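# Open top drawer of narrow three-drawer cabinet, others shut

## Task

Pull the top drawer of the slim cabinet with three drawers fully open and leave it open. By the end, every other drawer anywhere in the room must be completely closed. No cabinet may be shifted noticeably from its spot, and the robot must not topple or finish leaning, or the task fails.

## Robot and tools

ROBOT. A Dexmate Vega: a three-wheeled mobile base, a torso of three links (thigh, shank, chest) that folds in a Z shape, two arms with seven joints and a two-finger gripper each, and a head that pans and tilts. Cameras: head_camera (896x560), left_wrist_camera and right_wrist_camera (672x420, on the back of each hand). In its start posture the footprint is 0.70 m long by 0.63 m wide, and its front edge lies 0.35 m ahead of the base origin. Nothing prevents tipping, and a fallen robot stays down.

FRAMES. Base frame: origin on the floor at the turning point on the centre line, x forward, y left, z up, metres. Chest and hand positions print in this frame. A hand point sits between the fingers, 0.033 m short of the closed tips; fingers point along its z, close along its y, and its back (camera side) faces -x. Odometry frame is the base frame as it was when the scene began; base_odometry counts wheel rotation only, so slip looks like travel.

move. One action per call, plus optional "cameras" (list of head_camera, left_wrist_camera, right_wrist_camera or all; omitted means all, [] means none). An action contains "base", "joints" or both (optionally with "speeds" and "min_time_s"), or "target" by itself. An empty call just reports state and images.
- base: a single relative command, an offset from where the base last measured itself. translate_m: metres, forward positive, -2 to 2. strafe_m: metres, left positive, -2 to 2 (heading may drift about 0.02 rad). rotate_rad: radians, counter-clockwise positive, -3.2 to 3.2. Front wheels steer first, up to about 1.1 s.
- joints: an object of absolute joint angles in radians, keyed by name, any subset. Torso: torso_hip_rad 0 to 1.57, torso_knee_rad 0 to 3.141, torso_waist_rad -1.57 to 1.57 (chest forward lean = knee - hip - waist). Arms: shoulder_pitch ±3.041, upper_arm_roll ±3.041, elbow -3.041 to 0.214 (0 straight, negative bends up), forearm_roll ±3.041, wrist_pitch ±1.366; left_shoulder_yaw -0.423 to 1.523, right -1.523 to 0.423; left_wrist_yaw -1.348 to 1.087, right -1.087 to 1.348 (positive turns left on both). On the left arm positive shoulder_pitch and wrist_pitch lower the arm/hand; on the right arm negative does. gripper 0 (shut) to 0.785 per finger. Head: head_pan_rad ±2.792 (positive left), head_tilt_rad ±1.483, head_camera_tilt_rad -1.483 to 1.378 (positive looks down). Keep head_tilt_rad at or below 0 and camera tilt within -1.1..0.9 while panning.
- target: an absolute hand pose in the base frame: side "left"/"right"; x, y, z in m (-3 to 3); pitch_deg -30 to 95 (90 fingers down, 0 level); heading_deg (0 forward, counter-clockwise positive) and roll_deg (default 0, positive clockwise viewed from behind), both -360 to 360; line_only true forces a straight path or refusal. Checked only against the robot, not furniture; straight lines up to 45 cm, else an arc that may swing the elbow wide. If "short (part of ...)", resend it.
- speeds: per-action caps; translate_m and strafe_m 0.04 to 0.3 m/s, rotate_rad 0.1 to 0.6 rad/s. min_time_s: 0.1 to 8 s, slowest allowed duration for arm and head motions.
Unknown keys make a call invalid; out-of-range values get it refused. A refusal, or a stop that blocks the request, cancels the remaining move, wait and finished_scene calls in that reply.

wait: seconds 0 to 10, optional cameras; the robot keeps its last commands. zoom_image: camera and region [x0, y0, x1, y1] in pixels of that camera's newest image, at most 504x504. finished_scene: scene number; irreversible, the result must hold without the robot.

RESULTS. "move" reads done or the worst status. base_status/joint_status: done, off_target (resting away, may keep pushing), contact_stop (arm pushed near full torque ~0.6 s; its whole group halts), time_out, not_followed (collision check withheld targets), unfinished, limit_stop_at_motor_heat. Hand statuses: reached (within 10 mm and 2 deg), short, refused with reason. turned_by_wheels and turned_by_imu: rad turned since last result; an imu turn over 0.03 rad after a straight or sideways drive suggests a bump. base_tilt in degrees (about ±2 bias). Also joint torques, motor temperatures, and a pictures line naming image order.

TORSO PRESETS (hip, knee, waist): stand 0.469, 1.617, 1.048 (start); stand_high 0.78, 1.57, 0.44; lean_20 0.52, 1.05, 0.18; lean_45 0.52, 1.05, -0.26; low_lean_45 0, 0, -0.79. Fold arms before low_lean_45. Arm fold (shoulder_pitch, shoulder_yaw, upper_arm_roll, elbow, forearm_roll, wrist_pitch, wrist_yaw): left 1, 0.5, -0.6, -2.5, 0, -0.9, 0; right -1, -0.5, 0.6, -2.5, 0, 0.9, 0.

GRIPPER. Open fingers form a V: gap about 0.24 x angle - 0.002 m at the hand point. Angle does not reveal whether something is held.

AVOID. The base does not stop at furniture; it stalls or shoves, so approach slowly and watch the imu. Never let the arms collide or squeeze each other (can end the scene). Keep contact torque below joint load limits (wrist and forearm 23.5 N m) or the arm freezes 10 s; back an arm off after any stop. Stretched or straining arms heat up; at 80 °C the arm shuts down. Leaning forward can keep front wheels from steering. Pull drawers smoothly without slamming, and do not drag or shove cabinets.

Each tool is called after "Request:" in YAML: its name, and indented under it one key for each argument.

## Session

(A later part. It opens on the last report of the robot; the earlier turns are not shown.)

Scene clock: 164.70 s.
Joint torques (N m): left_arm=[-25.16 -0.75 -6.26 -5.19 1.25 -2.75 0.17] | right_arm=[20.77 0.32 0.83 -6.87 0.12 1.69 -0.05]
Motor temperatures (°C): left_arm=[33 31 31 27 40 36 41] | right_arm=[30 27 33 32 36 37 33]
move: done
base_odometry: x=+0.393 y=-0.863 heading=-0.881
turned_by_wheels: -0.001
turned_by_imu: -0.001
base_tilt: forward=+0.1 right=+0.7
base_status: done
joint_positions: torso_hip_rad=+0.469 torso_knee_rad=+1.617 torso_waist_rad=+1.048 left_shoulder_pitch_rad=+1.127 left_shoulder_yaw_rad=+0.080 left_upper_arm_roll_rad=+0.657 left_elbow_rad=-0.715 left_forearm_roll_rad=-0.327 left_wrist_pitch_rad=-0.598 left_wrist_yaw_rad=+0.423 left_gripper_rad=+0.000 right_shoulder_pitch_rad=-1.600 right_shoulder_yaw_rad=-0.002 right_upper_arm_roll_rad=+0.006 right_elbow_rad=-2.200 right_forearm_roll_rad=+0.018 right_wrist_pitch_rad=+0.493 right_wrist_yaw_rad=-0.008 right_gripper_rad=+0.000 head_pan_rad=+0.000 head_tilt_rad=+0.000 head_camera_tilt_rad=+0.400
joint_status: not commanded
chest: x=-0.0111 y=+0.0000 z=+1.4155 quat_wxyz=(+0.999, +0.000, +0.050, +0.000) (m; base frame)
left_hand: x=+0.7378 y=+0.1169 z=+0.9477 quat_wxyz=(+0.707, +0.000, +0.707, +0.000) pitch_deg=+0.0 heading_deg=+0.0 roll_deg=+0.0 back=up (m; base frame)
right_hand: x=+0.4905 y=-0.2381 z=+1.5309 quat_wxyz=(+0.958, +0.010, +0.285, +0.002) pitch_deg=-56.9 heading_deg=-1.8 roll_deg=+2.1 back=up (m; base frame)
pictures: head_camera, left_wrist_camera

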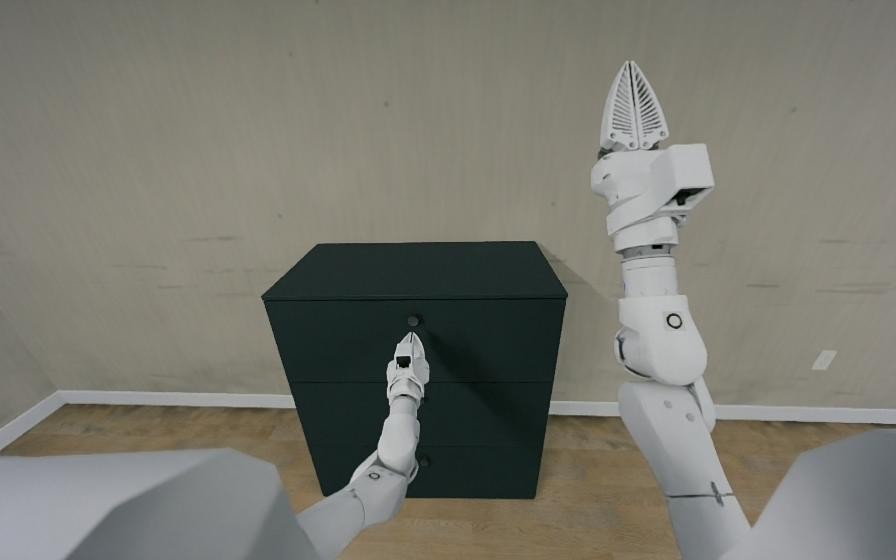

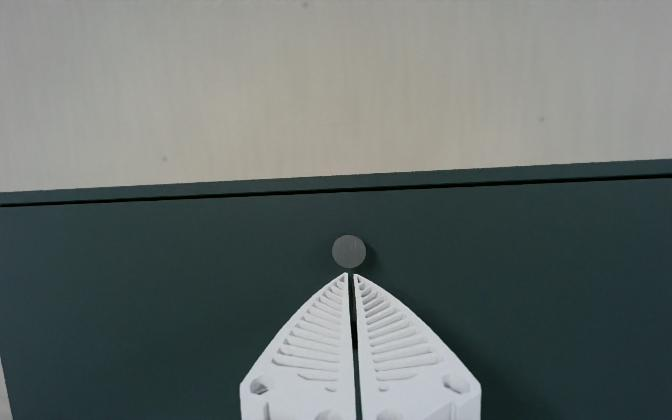

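Request:
move:
  target: {"side": "left", "x": 0.7, "y": 0.117, "z": 1.05, "pitch_deg": 75, "heading_deg": 0, "roll_deg": 0}
  cameras: ["left_wrist_camera", "head_camera"]

Request:
zoom_image:
  camera: "left_wrist_camera"
  region: [240, 100, 440, 260]

Scene clock: 166.00 s.
Joint torques (N m): left_arm=[-25.28 -0.78 -5.99 -6.53 0.94 -2.89 0.2] | right_arm=[21.75 -0.69 0.81 -6.71 0.15 2.04 -0.09]
Motor temperatures (°C): left_arm=[33 31 31 27 40 36 41] | right_arm=[30 27 33 32 36 37 33]
move: refused
base_odometry: x=+0.393 y=-0.863 heading=-0.881
turned_by_wheels: +0.000
turned_by_imu: +0.000
base_tilt: forward=+0.1 right=+0.8
base_status: not commanded
joint_positions: torso_hip_rad=+0.469 torso_knee_rad=+1.617 torso_waist_rad=+1.048 left_shoulder_pitch_rad=+1.127 left_shoulder_yaw_rad=+0.080 left_upper_arm_roll_rad=+0.657 left_elbow_rad=-0.715 left_forearm_roll_rad=-0.327 left_wrist_pitch_rad=-0.598 left_wrist_yaw_rad=+0.423 left_gripper_rad=+0.000 right_shoulder_pitch_rad=-1.600 right_shoulder_yaw_rad=-0.002 right_upper_arm_roll_rad=+0.006 right_elbow_rad=-2.200 right_forearm_roll_rad=+0.018 right_wrist_pitch_rad=+0.493 right_wrist_yaw_rad=-0.008 right_gripper_rad=+0.000 head_pan_rad=+0.000 head_tilt_rad=+0.000 head_camera_tilt_rad=+0.400
joint_status: not commanded
chest: x=-0.0111 y=+0.0000 z=+1.4155 quat_wxyz=(+0.999, +0.000, +0.050, +0.000) (m; base frame)
left_hand: x=+0.7378 y=+0.1169 z=+0.9477 quat_wxyz=(+0.707, +0.000, +0.707, +0.000) pitch_deg=+0.0 heading_deg=+0.0 roll_deg=+0.0 back=up (m; base frame)
left_hand_status: refused: no posture of the arm gets there (out of reach): the closest leaves the hand 1.6 cm and 1 deg from the pose. Nothing moved. At pitch 60 a posture exists at this place; the way there is not checked.
right_hand: x=+0.4905 y=-0.2381 z=+1.5309 quat_wxyz=(+0.958, +0.010, +0.285, +0.002) pitch_deg=-56.9 heading_deg=-1.8 roll_deg=+2.1 back=up (m; base frame)
pictures: head_camera, left_wrist_camera

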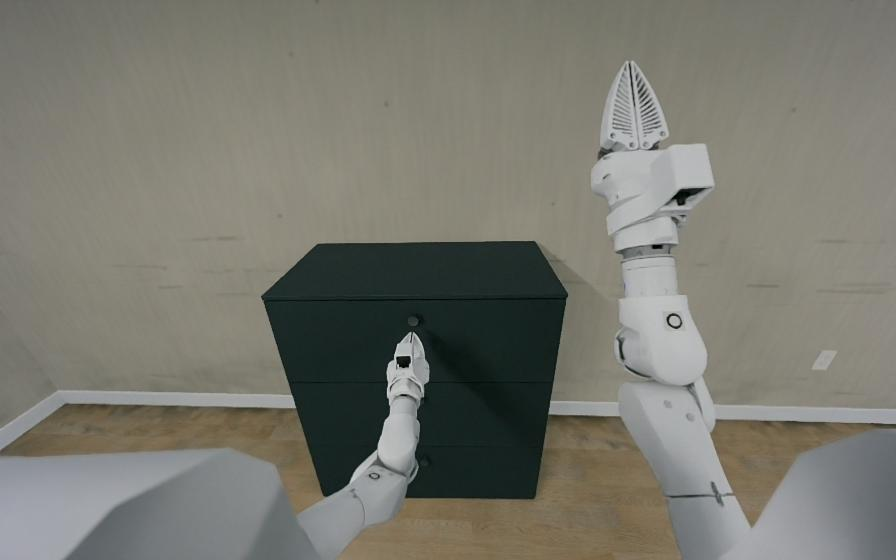

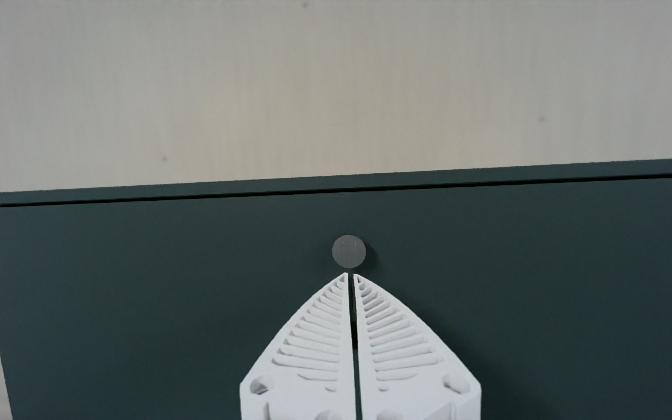

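Scaled by 2.520 from the camera's 672x420 image, which has a finer 960x600 frame.

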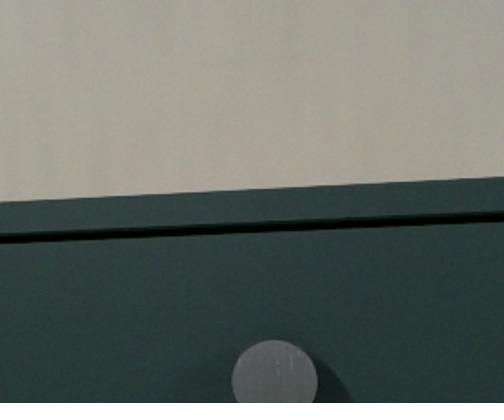

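Request:
move:
  target: {"side": "left", "x": 0.67, "y": 0.117, "z": 1.02, "pitch_deg": 55, "heading_deg": 0, "roll_deg": 0}
  cameras: ["left_wrist_camera"]

Request:
zoom_image:
  camera: "left_wrist_camera"
  region: [260, 60, 440, 200]

Scene clock: 172.40 s.
Joint torques (N m): left_arm=[-32.64 2.58 -11 -0.28 0.88 1.27 -0.46] | right_arm=[21.55 -0.83 0.65 -7.8 0.24 1.38 0]
Motor temperatures (°C): left_arm=[33 31 31 27 40 36 41] | right_arm=[30 27 33 32 36 37 33]
move: done
base_odometry: x=+0.393 y=-0.863 heading=-0.881
turned_by_wheels: +0.000
turned_by_imu: +0.000
base_tilt: forward=+0.1 right=+0.8
base_status: not commanded
joint_positions: torso_hip_rad=+0.469 torso_knee_rad=+1.617 torso_waist_rad=+1.048 left_shoulder_pitch_rad=-0.181 left_shoulder_yaw_rad=+0.692 left_upper_arm_roll_rad=+1.945 left_elbow_rad=-1.709 left_forearm_roll_rad=+0.758 left_wrist_pitch_rad=-0.236 left_wrist_yaw_rad=-0.957 left_gripper_rad=+0.000 right_shoulder_pitch_rad=-1.600 right_shoulder_yaw_rad=-0.002 right_upper_arm_roll_rad=+0.006 right_elbow_rad=-2.200 right_forearm_roll_rad=+0.018 right_wrist_pitch_rad=+0.493 right_wrist_yaw_rad=-0.008 right_gripper_rad=+0.000 head_pan_rad=+0.000 head_tilt_rad=+0.000 head_camera_tilt_rad=+0.400
joint_status: not commanded
chest: x=-0.0111 y=+0.0000 z=+1.4155 quat_wxyz=(+0.999, +0.000, +0.050, +0.000) (m; base frame)
left_hand: x=+0.6692 y=+0.1143 z=+1.0188 quat_wxyz=(+0.003, +0.954, +0.000, +0.299) pitch_deg=+55.2 heading_deg=-0.6 roll_deg=-0.6 back=down (m; base frame)
left_hand_status: reached (checked arc [the straight line was blocked; over the whole arc the hand travels 0.99 m to end 0.10 m from its start, up to 0.40 m off the straight line; left_wrist_yaw_rad turns most, 1.38 rad; on the way or at its end the hand turns up to 180 deg from its attitude at the start], planned for 4.7 s): 3 mm and 0.4 deg off.
right_hand: x=+0.4905 y=-0.2381 z=+1.5309 quat_wxyz=(+0.958, +0.010, +0.285, +0.002) pitch_deg=-56.9 heading_deg=-1.8 roll_deg=+2.1 back=up (m; base frame)
pictures: left_wrist_camera

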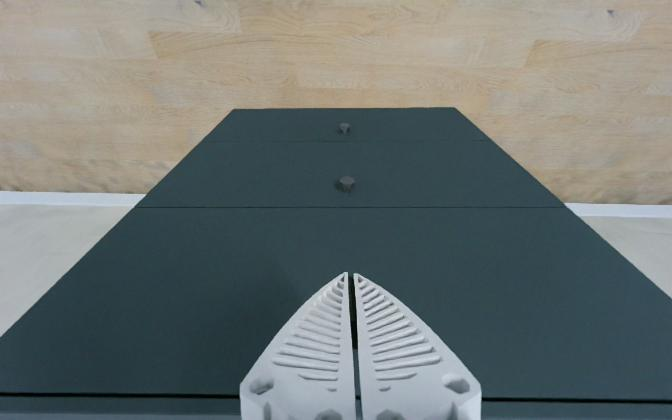

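Scaled by 2.800 from the camera's 672x420 image, which has a finer 960x600 frame.

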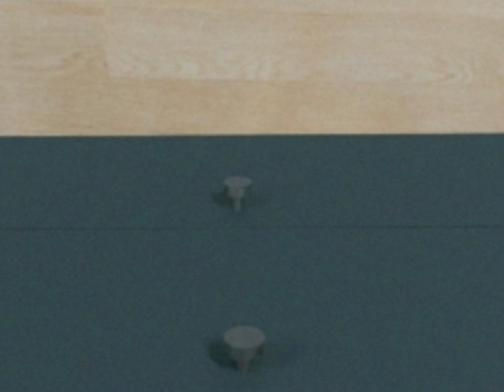

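Request:
move:
  target: {"side": "left", "x": 0.55, "y": 0.117, "z": 1.1, "pitch_deg": 88, "heading_deg": 0, "roll_deg": 90}
  cameras: ["left_wrist_camera", "head_camera"]

Scene clock: 179.77 s.
Joint torques (N m): left_arm=[-34.37 -2.97 -15.82 2.78 0.9 0.77 -0.35] | right_arm=[22.18 -0.21 0.2 -7.62 -0.01 1.26 0]
Motor temperatures (°C): left_arm=[33 31 32 26 40 35 41] | right_arm=[30 27 33 32 36 36 33]
move: done
base_odometry: x=+0.393 y=-0.863 heading=-0.881
turned_by_wheels: +0.000
turned_by_imu: +0.000
base_tilt: forward=+0.1 right=+0.7
base_status: not commanded
joint_positions: torso_hip_rad=+0.469 torso_knee_rad=+1.617 torso_waist_rad=+1.048 left_shoulder_pitch_rad=-0.341 left_shoulder_yaw_rad=+0.528 left_upper_arm_roll_rad=+1.808 left_elbow_rad=-1.546 left_forearm_roll_rad=-0.365 left_wrist_pitch_rad=+0.968 left_wrist_yaw_rad=-1.348 left_gripper_rad=+0.000 right_shoulder_pitch_rad=-1.600 right_shoulder_yaw_rad=-0.002 right_upper_arm_roll_rad=+0.006 right_elbow_rad=-2.200 right_forearm_roll_rad=+0.018 right_wrist_pitch_rad=+0.493 right_wrist_yaw_rad=-0.008 right_gripper_rad=+0.000 head_pan_rad=+0.000 head_tilt_rad=+0.000 head_camera_tilt_rad=+0.400
joint_status: not commanded
chest: x=-0.0111 y=+0.0000 z=+1.4155 quat_wxyz=(+0.999, +0.000, +0.050, +0.000) (m; base frame)
left_hand: x=+0.5505 y=+0.1172 z=+1.0995 quat_wxyz=(+0.012, +0.709, +0.705, +0.014) pitch_deg=+87.9 heading_deg=+2.5 roll_deg=-87.2 (m; base frame)
left_hand_status: reached (straight line, planned for 4.3 s): 1 mm and 0.3 deg off.
right_hand: x=+0.4905 y=-0.2381 z=+1.5309 quat_wxyz=(+0.958, +0.010, +0.285, +0.002) pitch_deg=-56.9 heading_deg=-1.8 roll_deg=+2.1 back=up (m; base frame)
pictures: head_camera, left_wrist_camera

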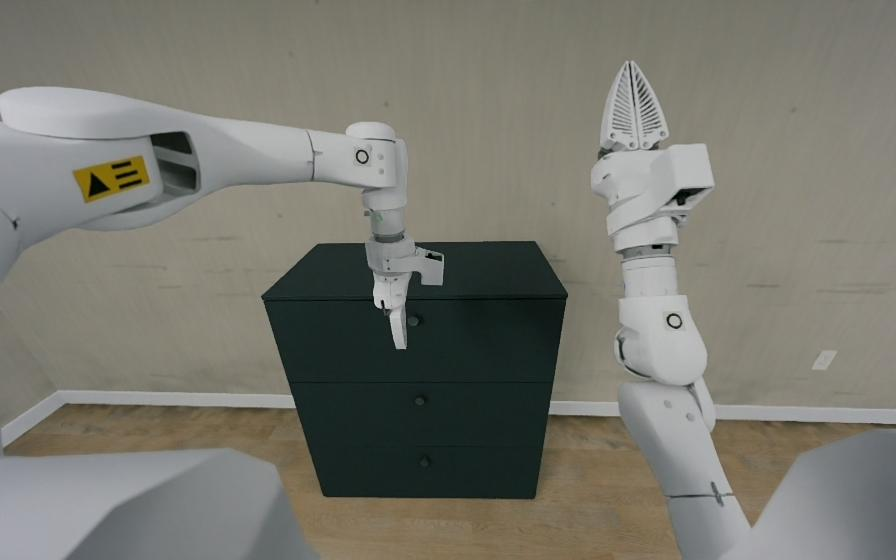

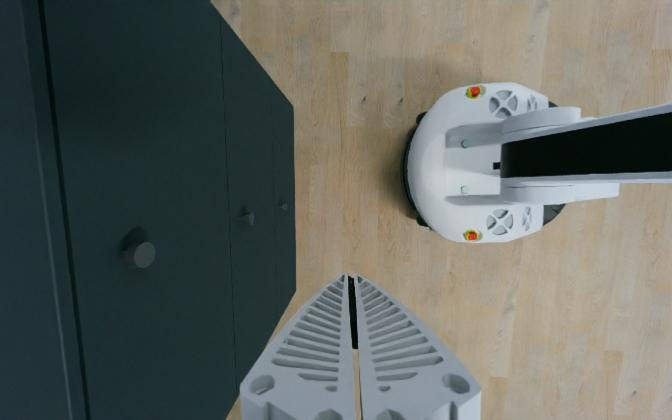

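Request:
move:
  base: {"translate_m": 0.22}
  joints: {"left_gripper_rad": 0.25}
  speeds: {"translate_m": 0.15}
  cameras: ["left_wrist_camera", "head_camera"]

Scene clock: 182.77 s.
Joint torques (N m): left_arm=[-32.69 -2.07 -16.09 1.92 0.96 0.23 -0.23] | right_arm=[20.97 -0.23 0.08 -6.84 0.16 1.6 -0.12]
Motor temperatures (°C): left_arm=[33 31 32 26 40 35 41] | right_arm=[30 27 33 32 36 36 33]
move: done
base_odometry: x=+0.533 y=-1.032 heading=-0.881
turned_by_wheels: +0.000
turned_by_imu: +0.001
base_tilt: forward=+0.1 right=+0.8
base_status: done
joint_positions: torso_hip_rad=+0.469 torso_knee_rad=+1.617 torso_waist_rad=+1.048 left_shoulder_pitch_rad=-0.341 left_shoulder_yaw_rad=+0.528 left_upper_arm_roll_rad=+1.808 left_elbow_rad=-1.545 left_forearm_roll_rad=-0.368 left_wrist_pitch_rad=+0.972 left_wrist_yaw_rad=-1.348 left_gripper_rad=+0.250 right_shoulder_pitch_rad=-1.600 right_shoulder_yaw_rad=-0.002 right_upper_arm_roll_rad=+0.006 right_elbow_rad=-2.200 right_forearm_roll_rad=+0.018 right_wrist_pitch_rad=+0.493 right_wrist_yaw_rad=-0.008 right_gripper_rad=+0.000 head_pan_rad=+0.000 head_tilt_rad=+0.000 head_camera_tilt_rad=+0.400
joint_status: all done
chest: x=-0.0111 y=+0.0000 z=+1.4155 quat_wxyz=(+0.999, +0.000, +0.050, +0.000) (m; base frame)
left_hand: x=+0.5501 y=+0.1171 z=+1.0997 quat_wxyz=(+0.012, +0.707, +0.707, +0.012) pitch_deg=+88.0 heading_deg=+0.4 roll_deg=-89.6 (m; base frame)
right_hand: x=+0.4906 y=-0.2381 z=+1.5309 quat_wxyz=(+0.958, +0.010, +0.285, +0.002) pitch_deg=-56.9 heading_deg=-1.8 roll_deg=+2.1 back=up (m; base frame)
pictures: head_camera, left_wrist_camera

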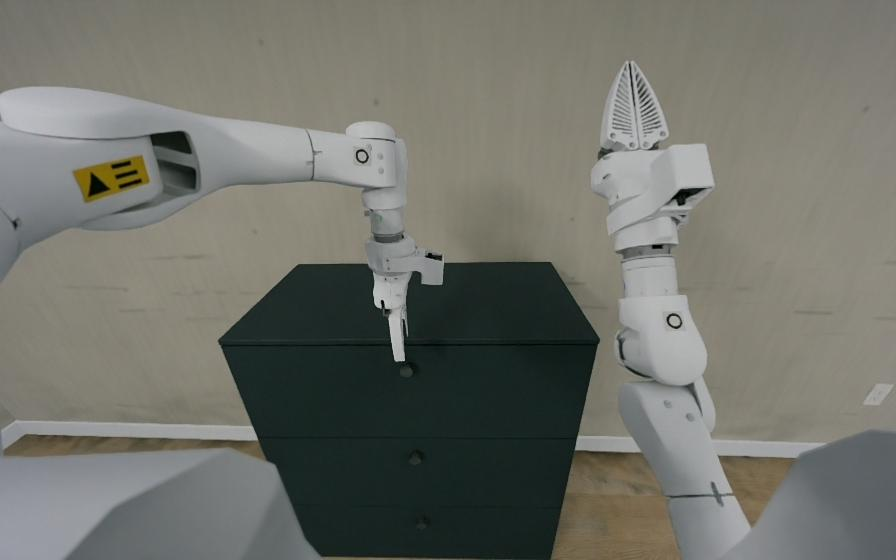

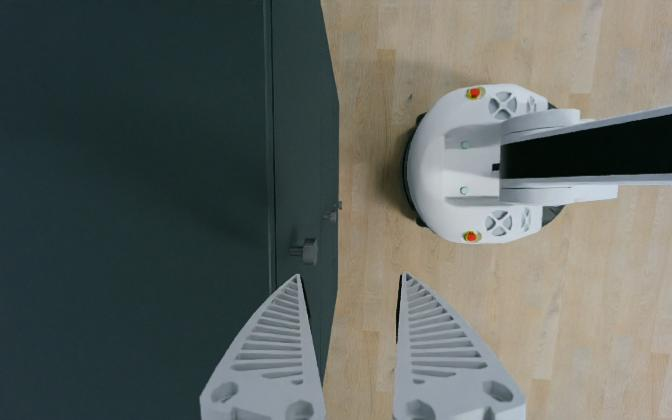

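Request:
zoom_image:
  camera: "left_wrist_camera"
  region: [250, 200, 350, 300]

Scaled by 5.040 from the camera's 672x420 image, which has a finer 960x600 frame.

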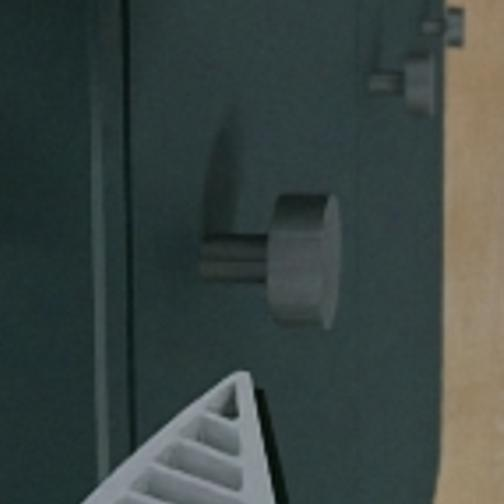

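Request:
move:
  target: {"side": "left", "x": 0.59, "y": 0.128, "z": 1.02, "pitch_deg": 88, "heading_deg": 0, "roll_deg": 90}
  cameras: []

Request:
move:
  joints: {"left_gripper_rad": 0.12}
  cameras: ["left_wrist_camera"]

Request:
zoom_image:
  camera: "left_wrist_camera"
  region: [270, 200, 430, 340]

Scene clock: 186.30 s.
Joint torques (N m): left_arm=[-3.14 -0.69 -1.63 3.16 1.49 0.13 1.77] | right_arm=[20.97 0.11 0.46 -6.76 0.23 1.82 -0.24]
Motor temperatures (°C): left_arm=[33 31 32 26 40 35 41] | right_arm=[30 27 33 32 36 36 33]
move: done
base_odometry: x=+0.533 y=-1.032 heading=-0.881
turned_by_wheels: +0.000
turned_by_imu: +0.000
base_tilt: forward=+0.0 right=+0.8
base_status: not commanded
joint_positions: torso_hip_rad=+0.469 torso_knee_rad=+1.617 torso_waist_rad=+1.048 left_shoulder_pitch_rad=-0.181 left_shoulder_yaw_rad=+0.443 left_upper_arm_roll_rad=+1.819 left_elbow_rad=-1.287 left_forearm_roll_rad=-0.327 left_wrist_pitch_rad=+0.804 left_wrist_yaw_rad=-1.269 left_gripper_rad=+0.250 right_shoulder_pitch_rad=-1.600 right_shoulder_yaw_rad=-0.002 right_upper_arm_roll_rad=+0.006 right_elbow_rad=-2.200 right_forearm_roll_rad=+0.018 right_wrist_pitch_rad=+0.493 right_wrist_yaw_rad=-0.008 right_gripper_rad=+0.000 head_pan_rad=+0.000 head_tilt_rad=+0.000 head_camera_tilt_rad=+0.400
joint_status: not commanded
chest: x=-0.0119 y=+0.0000 z=+1.4155 quat_wxyz=(+0.999, +0.000, +0.050, +0.000) (m; base frame)
left_hand: x=+0.5893 y=+0.1274 z=+1.0224 quat_wxyz=(+0.013, +0.707, +0.707, +0.012) pitch_deg=+87.9 heading_deg=-1.5 roll_deg=+88.5 (m; base frame)
left_hand_status: reached (straight line, planned for 1.2 s): 3 mm and 0.1 deg off.
right_hand: x=+0.4897 y=-0.2381 z=+1.5314 quat_wxyz=(+0.959, +0.010, +0.285, +0.002) pitch_deg=-56.9 heading_deg=-1.8 roll_deg=+2.1 back=up (m; base frame)
pictures: none
No camera images: "cameras" was empty.

Scene clock: 186.90 s.
Joint torques (N m): left_arm=[26.92 -1.73 11.69 -1.49 -4.52 0.4 -2.44] | right_arm=[21.31 -0.35 0.33 -7.14 0.08 1.36 -0.07]
Motor temperatures (°C): left_arm=[33 31 32 26 40 35 41] | right_arm=[30 27 33 32 36 36 33]
move: done
base_odometry: x=+0.533 y=-1.032 heading=-0.881
turned_by_wheels: +0.000
turned_by_imu: +0.000
base_tilt: forward=+0.1 right=+0.7
base_status: not commanded
joint_positions: torso_hip_rad=+0.469 torso_knee_rad=+1.616 torso_waist_rad=+1.049 left_shoulder_pitch_rad=-0.181 left_shoulder_yaw_rad=+0.442 left_upper_arm_roll_rad=+1.818 left_elbow_rad=-1.284 left_forearm_roll_rad=-0.325 left_wrist_pitch_rad=+0.802 left_wrist_yaw_rad=-1.267 left_gripper_rad=+0.120 right_shoulder_pitch_rad=-1.600 right_shoulder_yaw_rad=-0.002 right_upper_arm_roll_rad=+0.006 right_elbow_rad=-2.200 right_forearm_roll_rad=+0.018 right_wrist_pitch_rad=+0.493 right_wrist_yaw_rad=-0.008 right_gripper_rad=+0.000 head_pan_rad=+0.000 head_tilt_rad=+0.000 head_camera_tilt_rad=+0.400
joint_status: all done
chest: x=-0.0124 y=+0.0000 z=+1.4155 quat_wxyz=(+0.999, +0.000, +0.049, +0.000) (m; base frame)
left_hand: x=+0.5910 y=+0.1276 z=+1.0232 quat_wxyz=(+0.015, +0.707, +0.707, +0.014) pitch_deg=+87.6 heading_deg=-1.2 roll_deg=+88.8 (m; base frame)
right_hand: x=+0.4891 y=-0.2381 z=+1.5318 quat_wxyz=(+0.959, +0.010, +0.284, +0.002) pitch_deg=-57.0 heading_deg=-1.8 roll_deg=+2.1 back=up (m; base frame)
pictures: left_wrist_camera

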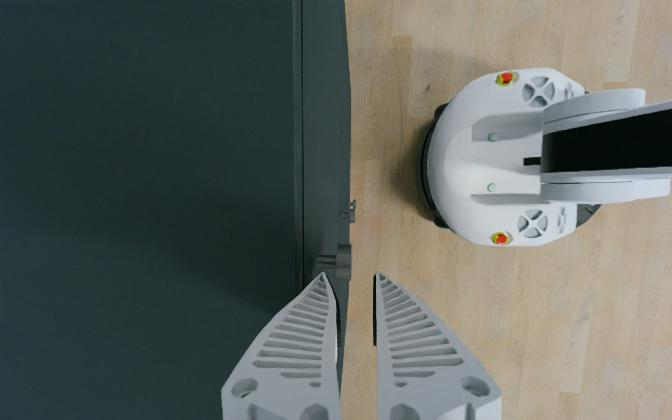

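Scaled by 3.150 from the camera's 672x420 image, which has a finer 960x600 frame.

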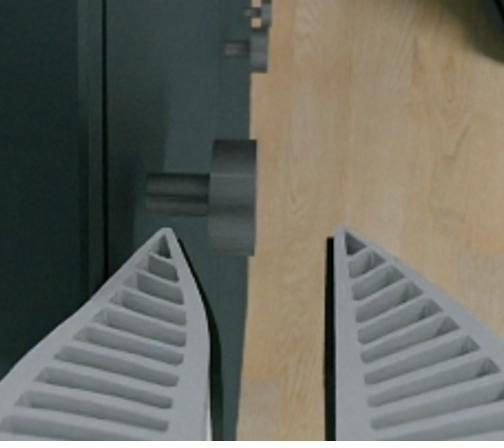

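Request:
move:
  target: {"side": "left", "x": 0.52, "y": 0.13, "z": 1.06, "pitch_deg": 70, "heading_deg": 0, "roll_deg": 90}
  cameras: []

Request:
move:
  target: {"side": "left", "x": 0.5, "y": 0.13, "z": 1.04, "pitch_deg": 45, "heading_deg": 0, "roll_deg": 90}
  cameras: ["left_wrist_camera", "head_camera"]

Request:
zoom_image:
  camera: "left_wrist_camera"
  region: [230, 180, 430, 340]

Scene clock: 192.90 s.
Joint torques (N m): left_arm=[-29.88 2.09 -16.85 1.42 1.77 0.18 0.77] | right_arm=[21.39 -0.64 0.68 -6.92 0.1 1.33 0.07]
Motor temperatures (°C): left_arm=[33 31 32 26 40 35 41] | right_arm=[30 27 33 32 36 36 33]
move: done
base_odometry: x=+0.533 y=-1.032 heading=-0.881
turned_by_wheels: +0.000
turned_by_imu: +0.000
base_tilt: forward=+0.1 right=+0.7
base_status: not commanded
joint_positions: torso_hip_rad=+0.469 torso_knee_rad=+1.617 torso_waist_rad=+1.048 left_shoulder_pitch_rad=-0.243 left_shoulder_yaw_rad=+0.800 left_upper_arm_roll_rad=+1.738 left_elbow_rad=-2.207 left_forearm_roll_rad=-0.601 left_wrist_pitch_rad=+1.364 left_wrist_yaw_rad=-0.658 left_gripper_rad=+0.120 right_shoulder_pitch_rad=-1.600 right_shoulder_yaw_rad=-0.002 right_upper_arm_roll_rad=+0.006 right_elbow_rad=-2.200 right_forearm_roll_rad=+0.018 right_wrist_pitch_rad=+0.493 right_wrist_yaw_rad=-0.008 right_gripper_rad=+0.000 head_pan_rad=+0.000 head_tilt_rad=+0.000 head_camera_tilt_rad=+0.400
joint_status: not commanded
chest: x=-0.0112 y=+0.0000 z=+1.4155 quat_wxyz=(+0.999, +0.000, +0.050, +0.000) (m; base frame)
left_hand: x=+0.5207 y=+0.1298 z=+1.0587 quat_wxyz=(+0.122, +0.697, +0.697, +0.121) pitch_deg=+70.2 heading_deg=-0.1 roll_deg=+89.9 (m; base frame)
left_hand_status: reached (straight line, planned for 3.5 s): 2 mm and 0.2 deg off.
right_hand: x=+0.4904 y=-0.2381 z=+1.5310 quat_wxyz=(+0.958, +0.010, +0.285, +0.002) pitch_deg=-56.9 heading_deg=-1.8 roll_deg=+2.1 back=up (m; base frame)
pictures: none
No camera images: "cameras" was empty.

Scene clock: 199.97 s.
Joint torques (N m): left_arm=[-25.78 -2.06 -8.43 -0.93 0.72 -0.37 1.18] | right_arm=[20.1 -1.93 0.62 -7.89 0.12 2.12 -0.1]
Motor temperatures (°C): left_arm=[33 31 32 26 40 35 41] | right_arm=[30 27 33 32 36 36 33]
move: done
base_odometry: x=+0.533 y=-1.032 heading=-0.881
turned_by_wheels: +0.000
turned_by_imu: +0.000
base_tilt: forward=+0.1 right=+0.7
base_status: not commanded
joint_positions: torso_hip_rad=+0.469 torso_knee_rad=+1.617 torso_waist_rad=+1.048 left_shoulder_pitch_rad=-0.320 left_shoulder_yaw_rad=+0.760 left_upper_arm_roll_rad=+2.097 left_elbow_rad=-2.454 left_forearm_roll_rad=-1.700 left_wrist_pitch_rad=+1.195 left_wrist_yaw_rad=+1.083 left_gripper_rad=+0.120 right_shoulder_pitch_rad=-1.600 right_shoulder_yaw_rad=-0.002 right_upper_arm_roll_rad=+0.006 right_elbow_rad=-2.200 right_forearm_roll_rad=+0.018 right_wrist_pitch_rad=+0.493 right_wrist_yaw_rad=-0.008 right_gripper_rad=+0.000 head_pan_rad=+0.000 head_tilt_rad=+0.000 head_camera_tilt_rad=+0.400
joint_status: not commanded
chest: x=-0.0112 y=+0.0000 z=+1.4155 quat_wxyz=(+0.999, +0.000, +0.050, +0.000) (m; base frame)
left_hand: x=+0.4999 y=+0.1298 z=+1.0398 quat_wxyz=(+0.270, +0.654, +0.653, +0.270) pitch_deg=+45.1 heading_deg=+0.0 roll_deg=+90.0 (m; base frame)
left_hand_status: reached (straight line, planned for 5.8 s): 0 mm and 0.1 deg off.
right_hand: x=+0.4904 y=-0.2381 z=+1.5310 quat_wxyz=(+0.958, +0.010, +0.285, +0.002) pitch_deg=-56.9 heading_deg=-1.8 roll_deg=+2.1 back=up (m; base frame)
pictures: head_camera, left_wrist_camera

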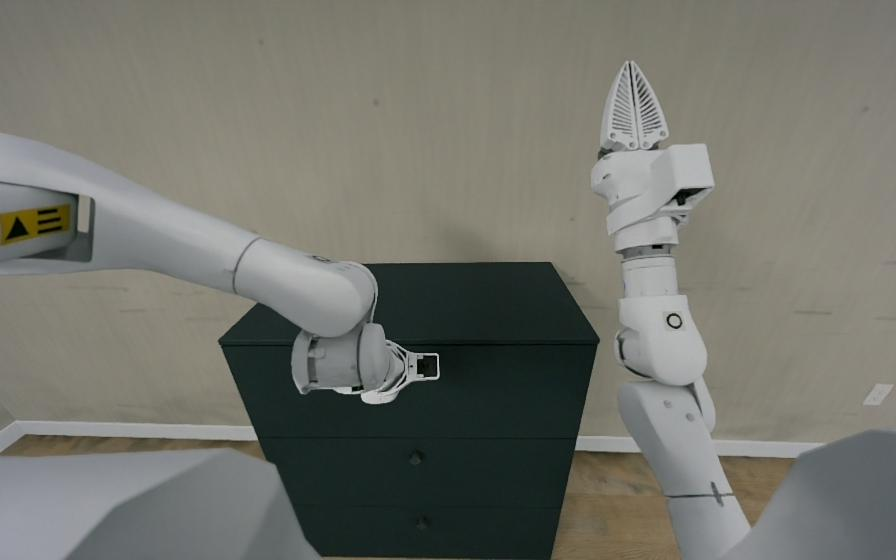

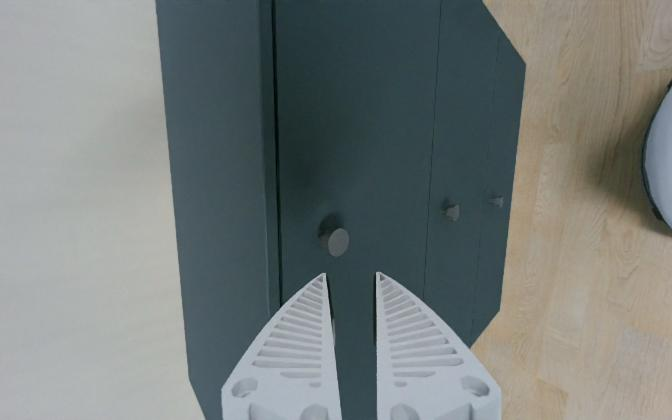

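Scaled by 2.520 from the camera's 672x420 image, which has a finer 960x600 frame.

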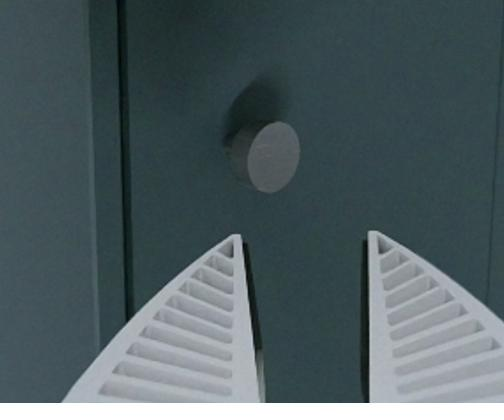

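Request:
move:
  target: {"side": "left", "x": 0.551, "y": 0.128, "z": 1.005, "pitch_deg": 45, "heading_deg": 0, "roll_deg": 90}
  cameras: []

Request:
move:
  joints: {"left_gripper_rad": 0.18}
  cameras: ["left_wrist_camera"]

Request:
zoom_image:
  camera: "left_wrist_camera"
  region: [250, 200, 450, 360]

Scene clock: 202.97 s.
Joint torques (N m): left_arm=[-16.95 -2.77 -7.87 0.68 1.68 -0.23 0.42] | right_arm=[20.58 -1 0.57 -7.18 0.25 1.43 -0.21]
Motor temperatures (°C): left_arm=[33 31 32 26 40 35 41] | right_arm=[30 27 33 32 36 36 33]
move: done
base_odometry: x=+0.533 y=-1.032 heading=-0.881
turned_by_wheels: +0.000
turned_by_imu: +0.000
base_tilt: forward=+0.0 right=+0.8
base_status: not commanded
joint_positions: torso_hip_rad=+0.469 torso_knee_rad=+1.617 torso_waist_rad=+1.048 left_shoulder_pitch_rad=-0.248 left_shoulder_yaw_rad=+0.719 left_upper_arm_roll_rad=+2.111 left_elbow_rad=-2.290 left_forearm_roll_rad=-1.393 left_wrist_pitch_rad=+1.166 left_wrist_yaw_rad=+0.820 left_gripper_rad=+0.120 right_shoulder_pitch_rad=-1.600 right_shoulder_yaw_rad=-0.002 right_upper_arm_roll_rad=+0.006 right_elbow_rad=-2.200 right_forearm_roll_rad=+0.018 right_wrist_pitch_rad=+0.493 right_wrist_yaw_rad=-0.008 right_gripper_rad=+0.000 head_pan_rad=+0.000 head_tilt_rad=+0.000 head_camera_tilt_rad=+0.400
joint_status: not commanded
chest: x=-0.0112 y=+0.0000 z=+1.4155 quat_wxyz=(+0.999, +0.000, +0.050, +0.000) (m; base frame)
left_hand: x=+0.5504 y=+0.1280 z=+1.0055 quat_wxyz=(+0.271, +0.653, +0.653, +0.271) pitch_deg=+45.0 heading_deg=+0.0 roll_deg=+90.0 (m; base frame)
left_hand_status: reached (straight line, planned for 1.3 s): 1 mm and 0.0 deg off.
right_hand: x=+0.4904 y=-0.2381 z=+1.5310 quat_wxyz=(+0.958, +0.010, +0.285, +0.002) pitch_deg=-56.9 heading_deg=-1.8 roll_deg=+2.1 back=up (m; base frame)
pictures: none
No camera images: "cameras" was empty.

Scene clock: 203.47 s.
Joint torques (N m): left_arm=[-17.03 -2.24 -9.19 0.44 1.48 -0.74 0.57] | right_arm=[20.66 -0.9 0.54 -8.47 0.11 1.55 -0.05]
Motor temperatures (°C): left_arm=[33 31 32 26 40 35 41] | right_arm=[30 27 33 32 36 36 33]
move: done
base_odometry: x=+0.533 y=-1.032 heading=-0.881
turned_by_wheels: +0.000
turned_by_imu: +0.000
base_tilt: forward=+0.1 right=+0.8
base_status: not commanded
joint_positions: torso_hip_rad=+0.469 torso_knee_rad=+1.617 torso_waist_rad=+1.048 left_shoulder_pitch_rad=-0.248 left_shoulder_yaw_rad=+0.718 left_upper_arm_roll_rad=+2.111 left_elbow_rad=-2.289 left_forearm_roll_rad=-1.390 left_wrist_pitch_rad=+1.166 left_wrist_yaw_rad=+0.817 left_gripper_rad=+0.180 right_shoulder_pitch_rad=-1.600 right_shoulder_yaw_rad=-0.002 right_upper_arm_roll_rad=+0.006 right_elbow_rad=-2.200 right_forearm_roll_rad=+0.018 right_wrist_pitch_rad=+0.493 right_wrist_yaw_rad=-0.008 right_gripper_rad=+0.000 head_pan_rad=+0.000 head_tilt_rad=+0.000 head_camera_tilt_rad=+0.400
joint_status: all done
chest: x=-0.0112 y=+0.0000 z=+1.4155 quat_wxyz=(+0.999, +0.000, +0.050, +0.000) (m; base frame)
left_hand: x=+0.5508 y=+0.1280 z=+1.0052 quat_wxyz=(+0.271, +0.653, +0.653, +0.271) pitch_deg=+45.0 heading_deg=+0.0 roll_deg=+90.0 (m; base frame)
right_hand: x=+0.4904 y=-0.2381 z=+1.5310 quat_wxyz=(+0.958, +0.010, +0.285, +0.002) pitch_deg=-56.9 heading_deg=-1.8 roll_deg=+2.1 back=up (m; base frame)
pictures: left_wrist_camera

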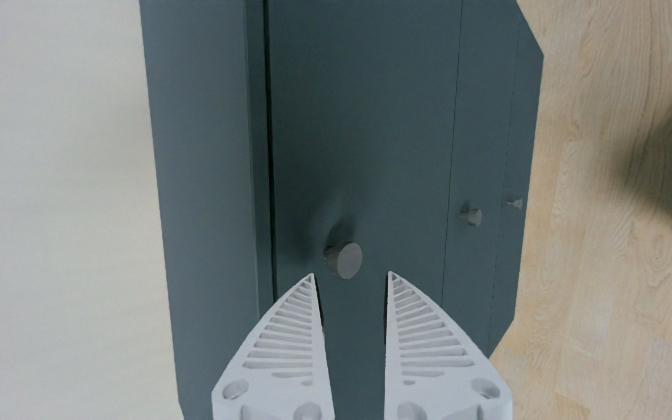

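Scaled by 2.520 from the camera's 672x420 image, which has a finer 960x600 frame.

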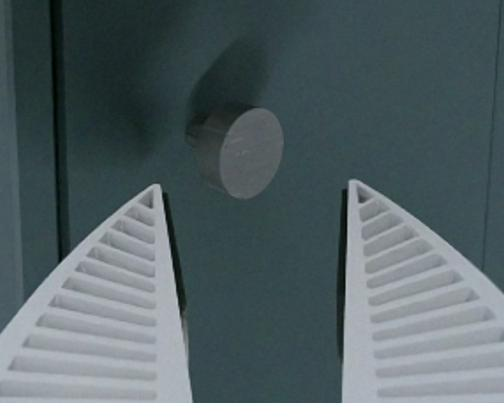

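Request:
move:
  target: {"side": "left", "x": 0.583, "y": 0.128, "z": 0.976, "pitch_deg": 45, "heading_deg": 0, "roll_deg": 90}
  cameras: ["left_wrist_camera"]

Request:
zoom_image:
  camera: "left_wrist_camera"
  region: [250, 200, 450, 360]

Scene clock: 205.80 s.
Joint torques (N m): left_arm=[-18.29 -3.09 -10.15 1.87 2.45 -0.21 0.76] | right_arm=[20.59 -1.37 0.36 -6.39 0.04 1.38 -0.08]
Motor temperatures (°C): left_arm=[33 31 32 26 40 35 41] | right_arm=[30 27 33 32 36 36 33]
move: done
base_odometry: x=+0.533 y=-1.032 heading=-0.881
turned_by_wheels: +0.000
turned_by_imu: +0.000
base_tilt: forward=+0.0 right=+0.7
base_status: not commanded
joint_positions: torso_hip_rad=+0.469 torso_knee_rad=+1.617 torso_waist_rad=+1.048 left_shoulder_pitch_rad=-0.214 left_shoulder_yaw_rad=+0.665 left_upper_arm_roll_rad=+2.156 left_elbow_rad=-2.155 left_forearm_roll_rad=-1.233 left_wrist_pitch_rad=+1.092 left_wrist_yaw_rad=+0.683 left_gripper_rad=+0.180 right_shoulder_pitch_rad=-1.600 right_shoulder_yaw_rad=-0.002 right_upper_arm_roll_rad=+0.006 right_elbow_rad=-2.200 right_forearm_roll_rad=+0.018 right_wrist_pitch_rad=+0.493 right_wrist_yaw_rad=-0.008 right_gripper_rad=+0.000 head_pan_rad=+0.000 head_tilt_rad=+0.000 head_camera_tilt_rad=+0.400
joint_status: not commanded
chest: x=-0.0112 y=+0.0000 z=+1.4155 quat_wxyz=(+0.999, +0.000, +0.050, +0.000) (m; base frame)
left_hand: x=+0.5822 y=+0.1280 z=+0.9767 quat_wxyz=(+0.270, +0.653, +0.653, +0.270) pitch_deg=+45.0 heading_deg=+0.0 roll_deg=+90.0 (m; base frame)
left_hand_status: reached (straight line, planned for 0.8 s): 1 mm and 0.0 deg off.
right_hand: x=+0.4904 y=-0.2381 z=+1.5310 quat_wxyz=(+0.958, +0.010, +0.285, +0.002) pitch_deg=-56.9 heading_deg=-1.8 roll_deg=+2.1 back=up (m; base frame)
pictures: left_wrist_camera

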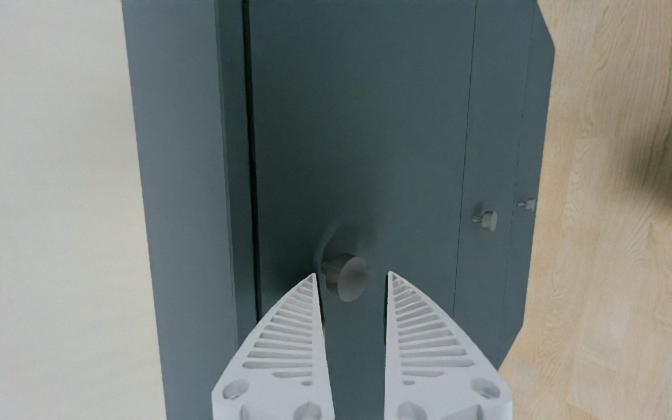

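Scaled by 2.520 from the camera's 672x420 image, which has a finer 960x600 frame.

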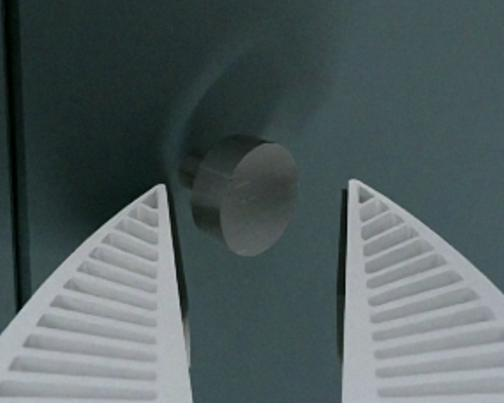

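Request:
move:
  joints: {"left_gripper_rad": 0.03}
  cameras: ["left_wrist_camera"]

Request:
zoom_image:
  camera: "left_wrist_camera"
  region: [250, 200, 450, 360]

Request:
move:
  base: {"translate_m": -0.1}
  speeds: {"translate_m": 0.06}
  cameras: ["left_wrist_camera", "head_camera"]

Scene clock: 206.80 s.
Joint torques (N m): left_arm=[-14.93 -2.29 -7.91 -1.09 0.24 -0.64 -0.31] | right_arm=[21.14 -0.9 0.44 -6.89 0.18 2.44 -0.17]
Motor temperatures (°C): left_arm=[33 31 32 26 40 35 41] | right_arm=[30 27 33 32 36 36 33]
move: done
base_odometry: x=+0.533 y=-1.032 heading=-0.881
turned_by_wheels: +0.000
turned_by_imu: +0.000
base_tilt: forward=+0.1 right=+0.7
base_status: not commanded
joint_positions: torso_hip_rad=+0.469 torso_knee_rad=+1.617 torso_waist_rad=+1.048 left_shoulder_pitch_rad=-0.213 left_shoulder_yaw_rad=+0.664 left_upper_arm_roll_rad=+2.157 left_elbow_rad=-2.152 left_forearm_roll_rad=-1.229 left_wrist_pitch_rad=+1.090 left_wrist_yaw_rad=+0.680 left_gripper_rad=+0.030 right_shoulder_pitch_rad=-1.600 right_shoulder_yaw_rad=-0.002 right_upper_arm_roll_rad=+0.006 right_elbow_rad=-2.200 right_forearm_roll_rad=+0.018 right_wrist_pitch_rad=+0.493 right_wrist_yaw_rad=-0.008 right_gripper_rad=+0.000 head_pan_rad=+0.000 head_tilt_rad=+0.000 head_camera_tilt_rad=+0.400
joint_status: all done
chest: x=-0.0112 y=+0.0000 z=+1.4155 quat_wxyz=(+0.999, +0.000, +0.050, +0.000) (m; base frame)
left_hand: x=+0.5833 y=+0.1280 z=+0.9764 quat_wxyz=(+0.271, +0.653, +0.653, +0.271) pitch_deg=+45.0 heading_deg=+0.0 roll_deg=+90.0 (m; base frame)
right_hand: x=+0.4905 y=-0.2381 z=+1.5310 quat_wxyz=(+0.958, +0.010, +0.285, +0.002) pitch_deg=-56.9 heading_deg=-1.8 roll_deg=+2.1 back=up (m; base frame)
pictures: left_wrist_camera

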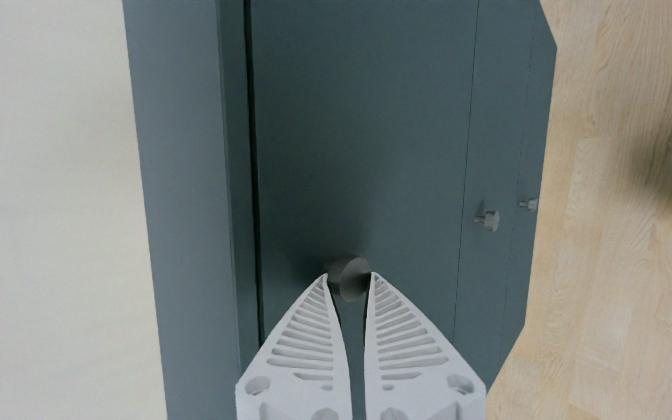

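Scaled by 2.520 from the camera's 672x420 image, which has a finer 960x600 frame.

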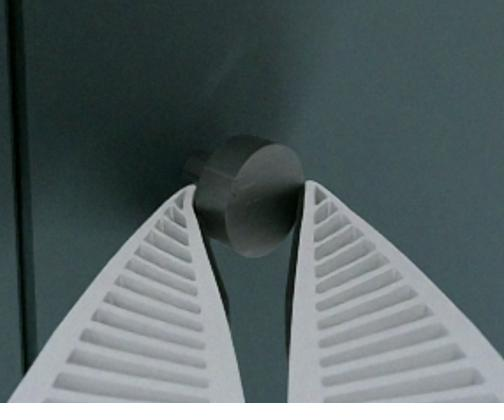

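Scene clock: 209.17 s.
Joint torques (N m): left_arm=[-12.87 -5.64 -5.95 -3.96 -3.77 -1.27 -3.09] | right_arm=[21.28 -1.09 0.56 -6.63 0.14 1.03 -0.07]
Motor temperatures (°C): left_arm=[33 31 32 26 40 35 41] | right_arm=[30 27 33 32 36 36 33]
move: done
base_odometry: x=+0.470 y=-0.955 heading=-0.880
turned_by_wheels: +0.000
turned_by_imu: +0.000
base_tilt: forward=+0.1 right=+0.8
base_status: done
joint_positions: torso_hip_rad=+0.469 torso_knee_rad=+1.617 torso_waist_rad=+1.048 left_shoulder_pitch_rad=-0.213 left_shoulder_yaw_rad=+0.664 left_upper_arm_roll_rad=+2.157 left_elbow_rad=-2.151 left_forearm_roll_rad=-1.228 left_wrist_pitch_rad=+1.090 left_wrist_yaw_rad=+0.681 left_gripper_rad=+0.030 right_shoulder_pitch_rad=-1.600 right_shoulder_yaw_rad=-0.002 right_upper_arm_roll_rad=+0.006 right_elbow_rad=-2.200 right_forearm_roll_rad=+0.018 right_wrist_pitch_rad=+0.493 right_wrist_yaw_rad=-0.008 right_gripper_rad=+0.000 head_pan_rad=+0.000 head_tilt_rad=+0.000 head_camera_tilt_rad=+0.400
joint_status: not commanded
chest: x=-0.0114 y=+0.0000 z=+1.4155 quat_wxyz=(+0.999, +0.000, +0.050, +0.000) (m; base frame)
left_hand: x=+0.5840 y=+0.1281 z=+0.9772 quat_wxyz=(+0.272, +0.653, +0.653, +0.272) pitch_deg=+44.8 heading_deg=+0.0 roll_deg=-90.0 (m; base frame)
right_hand: x=+0.4902 y=-0.2381 z=+1.5312 quat_wxyz=(+0.959, +0.010, +0.285, +0.002) pitch_deg=-56.9 heading_deg=-1.8 roll_deg=+2.1 back=up (m; base frame)
pictures: head_camera, left_wrist_camera

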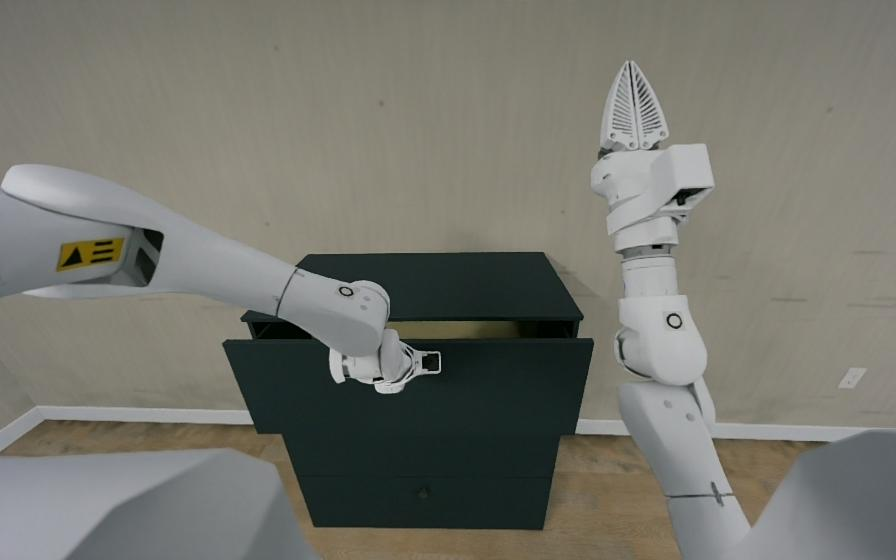

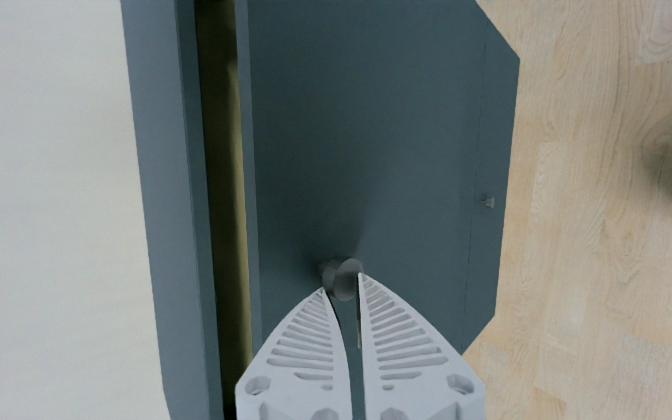

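Request:
move:
  joints: {"left_gripper_rad": 0.3}
  cameras: []

Request:
move:
  target: {"side": "left", "x": 0.54, "y": 0.128, "z": 1.02, "pitch_deg": 45, "heading_deg": 0, "roll_deg": 90}
  cameras: []

Request:
move:
  joints: {"left_gripper_rad": 0.0}
  cameras: ["left_wrist_camera", "head_camera"]

Scene clock: 210.37 s.
Joint torques (N m): left_arm=[-21.77 -2.4 -11.38 0.42 2.78 -0.16 1.51] | right_arm=[19.93 -2.72 1.06 -7.3 0.23 1.09 0.05]
Motor temperatures (°C): left_arm=[33 31 32 26 40 35 41] | right_arm=[30 27 33 32 36 36 33]
move: done
base_odometry: x=+0.470 y=-0.955 heading=-0.880
turned_by_wheels: +0.000
turned_by_imu: +0.000
base_tilt: forward=+0.1 right=+0.8
base_status: not commanded
joint_positions: torso_hip_rad=+0.469 torso_knee_rad=+1.617 torso_waist_rad=+1.048 left_shoulder_pitch_rad=-0.213 left_shoulder_yaw_rad=+0.664 left_upper_arm_roll_rad=+2.157 left_elbow_rad=-2.152 left_forearm_roll_rad=-1.229 left_wrist_pitch_rad=+1.090 left_wrist_yaw_rad=+0.679 left_gripper_rad=+0.300 right_shoulder_pitch_rad=-1.600 right_shoulder_yaw_rad=-0.002 right_upper_arm_roll_rad=+0.006 right_elbow_rad=-2.200 right_forearm_roll_rad=+0.018 right_wrist_pitch_rad=+0.493 right_wrist_yaw_rad=-0.008 right_gripper_rad=+0.000 head_pan_rad=+0.000 head_tilt_rad=+0.000 head_camera_tilt_rad=+0.400
joint_status: all done
chest: x=-0.0112 y=+0.0000 z=+1.4155 quat_wxyz=(+0.999, +0.000, +0.050, +0.000) (m; base frame)
left_hand: x=+0.5827 y=+0.1281 z=+0.9758 quat_wxyz=(+0.270, +0.653, +0.653, +0.270) pitch_deg=+45.1 heading_deg=+0.0 roll_deg=-90.0 (m; base frame)
right_hand: x=+0.4904 y=-0.2381 z=+1.5310 quat_wxyz=(+0.958, +0.010, +0.285, +0.002) pitch_deg=-56.9 heading_deg=-1.8 roll_deg=+2.1 back=up (m; base frame)
pictures: none
No camera images: "cameras" was empty.

Scene clock: 212.63 s.
Joint torques (N m): left_arm=[-28.58 2.28 -13.76 0.97 1.12 0 1.07] | right_arm=[21.04 -0.47 0.51 -7.26 0.15 1.74 -0.16]
Motor temperatures (°C): left_arm=[33 31 32 26 40 35 41] | right_arm=[30 27 33 32 36 36 33]
move: done
base_odometry: x=+0.470 y=-0.955 heading=-0.880
turned_by_wheels: +0.000
turned_by_imu: +0.000
base_tilt: forward=+0.1 right=+0.7
base_status: not commanded
joint_positions: torso_hip_rad=+0.469 torso_knee_rad=+1.617 torso_waist_rad=+1.048 left_shoulder_pitch_rad=-0.256 left_shoulder_yaw_rad=+0.742 left_upper_arm_roll_rad=+2.076 left_elbow_rad=-2.335 left_forearm_roll_rad=-1.456 left_wrist_pitch_rad=+1.203 left_wrist_yaw_rad=+0.863 left_gripper_rad=+0.300 right_shoulder_pitch_rad=-1.600 right_shoulder_yaw_rad=-0.002 right_upper_arm_roll_rad=+0.006 right_elbow_rad=-2.200 right_forearm_roll_rad=+0.018 right_wrist_pitch_rad=+0.493 right_wrist_yaw_rad=-0.008 right_gripper_rad=+0.000 head_pan_rad=+0.000 head_tilt_rad=+0.000 head_camera_tilt_rad=+0.400
joint_status: not commanded
chest: x=-0.0112 y=+0.0000 z=+1.4155 quat_wxyz=(+0.999, +0.000, +0.050, +0.000) (m; base frame)
left_hand: x=+0.5405 y=+0.1281 z=+1.0189 quat_wxyz=(+0.270, +0.653, +0.654, +0.270) pitch_deg=+45.0 heading_deg=+0.0 roll_deg=-90.0 (m; base frame)
left_hand_status: reached (straight line, planned for 1.1 s): 1 mm and 0.1 deg off.
right_hand: x=+0.4904 y=-0.2381 z=+1.5310 quat_wxyz=(+0.958, +0.010, +0.285, +0.002) pitch_deg=-56.9 heading_deg=-1.8 roll_deg=+2.1 back=up (m; base frame)
pictures: none
No camera images: "cameras" was empty.

Scene clock: 213.47 s.
Joint torques (N m): left_arm=[-27.59 2.15 -14.42 -1.04 0.98 0.15 0.97] | right_arm=[21.1 -2.06 0.67 -7.18 -0.03 1.35 -0.06]
Motor temperatures (°C): left_arm=[33 31 32 26 40 35 41] | right_arm=[30 27 33 32 36 36 33]
move: done
base_odometry: x=+0.470 y=-0.955 heading=-0.880
turned_by_wheels: +0.000
turned_by_imu: +0.000
base_tilt: forward=+0.1 right=+0.8
base_status: not commanded
joint_positions: torso_hip_rad=+0.469 torso_knee_rad=+1.617 torso_waist_rad=+1.048 left_shoulder_pitch_rad=-0.257 left_shoulder_yaw_rad=+0.743 left_upper_arm_roll_rad=+2.075 left_elbow_rad=-2.337 left_forearm_roll_rad=-1.460 left_wrist_pitch_rad=+1.205 left_wrist_yaw_rad=+0.866 left_gripper_rad=+0.000 right_shoulder_pitch_rad=-1.600 right_shoulder_yaw_rad=-0.002 right_upper_arm_roll_rad=+0.006 right_elbow_rad=-2.200 right_forearm_roll_rad=+0.018 right_wrist_pitch_rad=+0.493 right_wrist_yaw_rad=-0.008 right_gripper_rad=+0.000 head_pan_rad=+0.000 head_tilt_rad=+0.000 head_camera_tilt_rad=+0.400
joint_status: all done
chest: x=-0.0112 y=+0.0000 z=+1.4155 quat_wxyz=(+0.999, +0.000, +0.050, +0.000) (m; base frame)
left_hand: x=+0.5399 y=+0.1281 z=+1.0196 quat_wxyz=(+0.270, +0.653, +0.653, +0.270) pitch_deg=+45.0 heading_deg=+0.0 roll_deg=-90.0 (m; base frame)
right_hand: x=+0.4904 y=-0.2381 z=+1.5310 quat_wxyz=(+0.958, +0.010, +0.285, +0.002) pitch_deg=-56.9 heading_deg=-1.8 roll_deg=+2.1 back=up (m; base frame)
pictures: head_camera, left_wrist_camera

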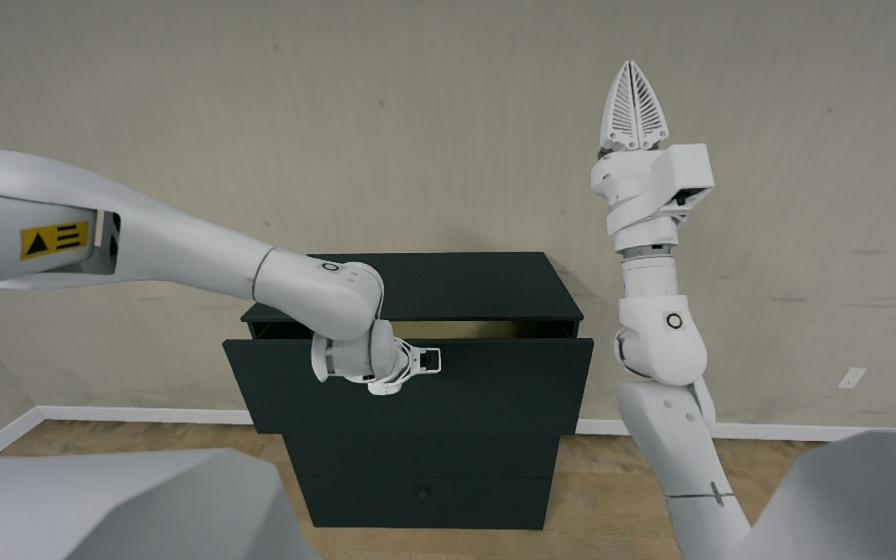

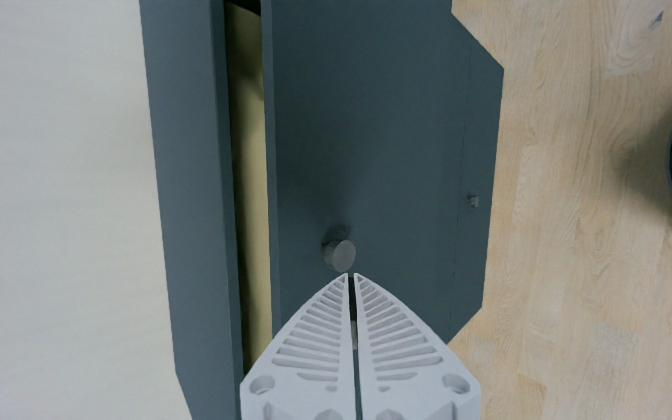

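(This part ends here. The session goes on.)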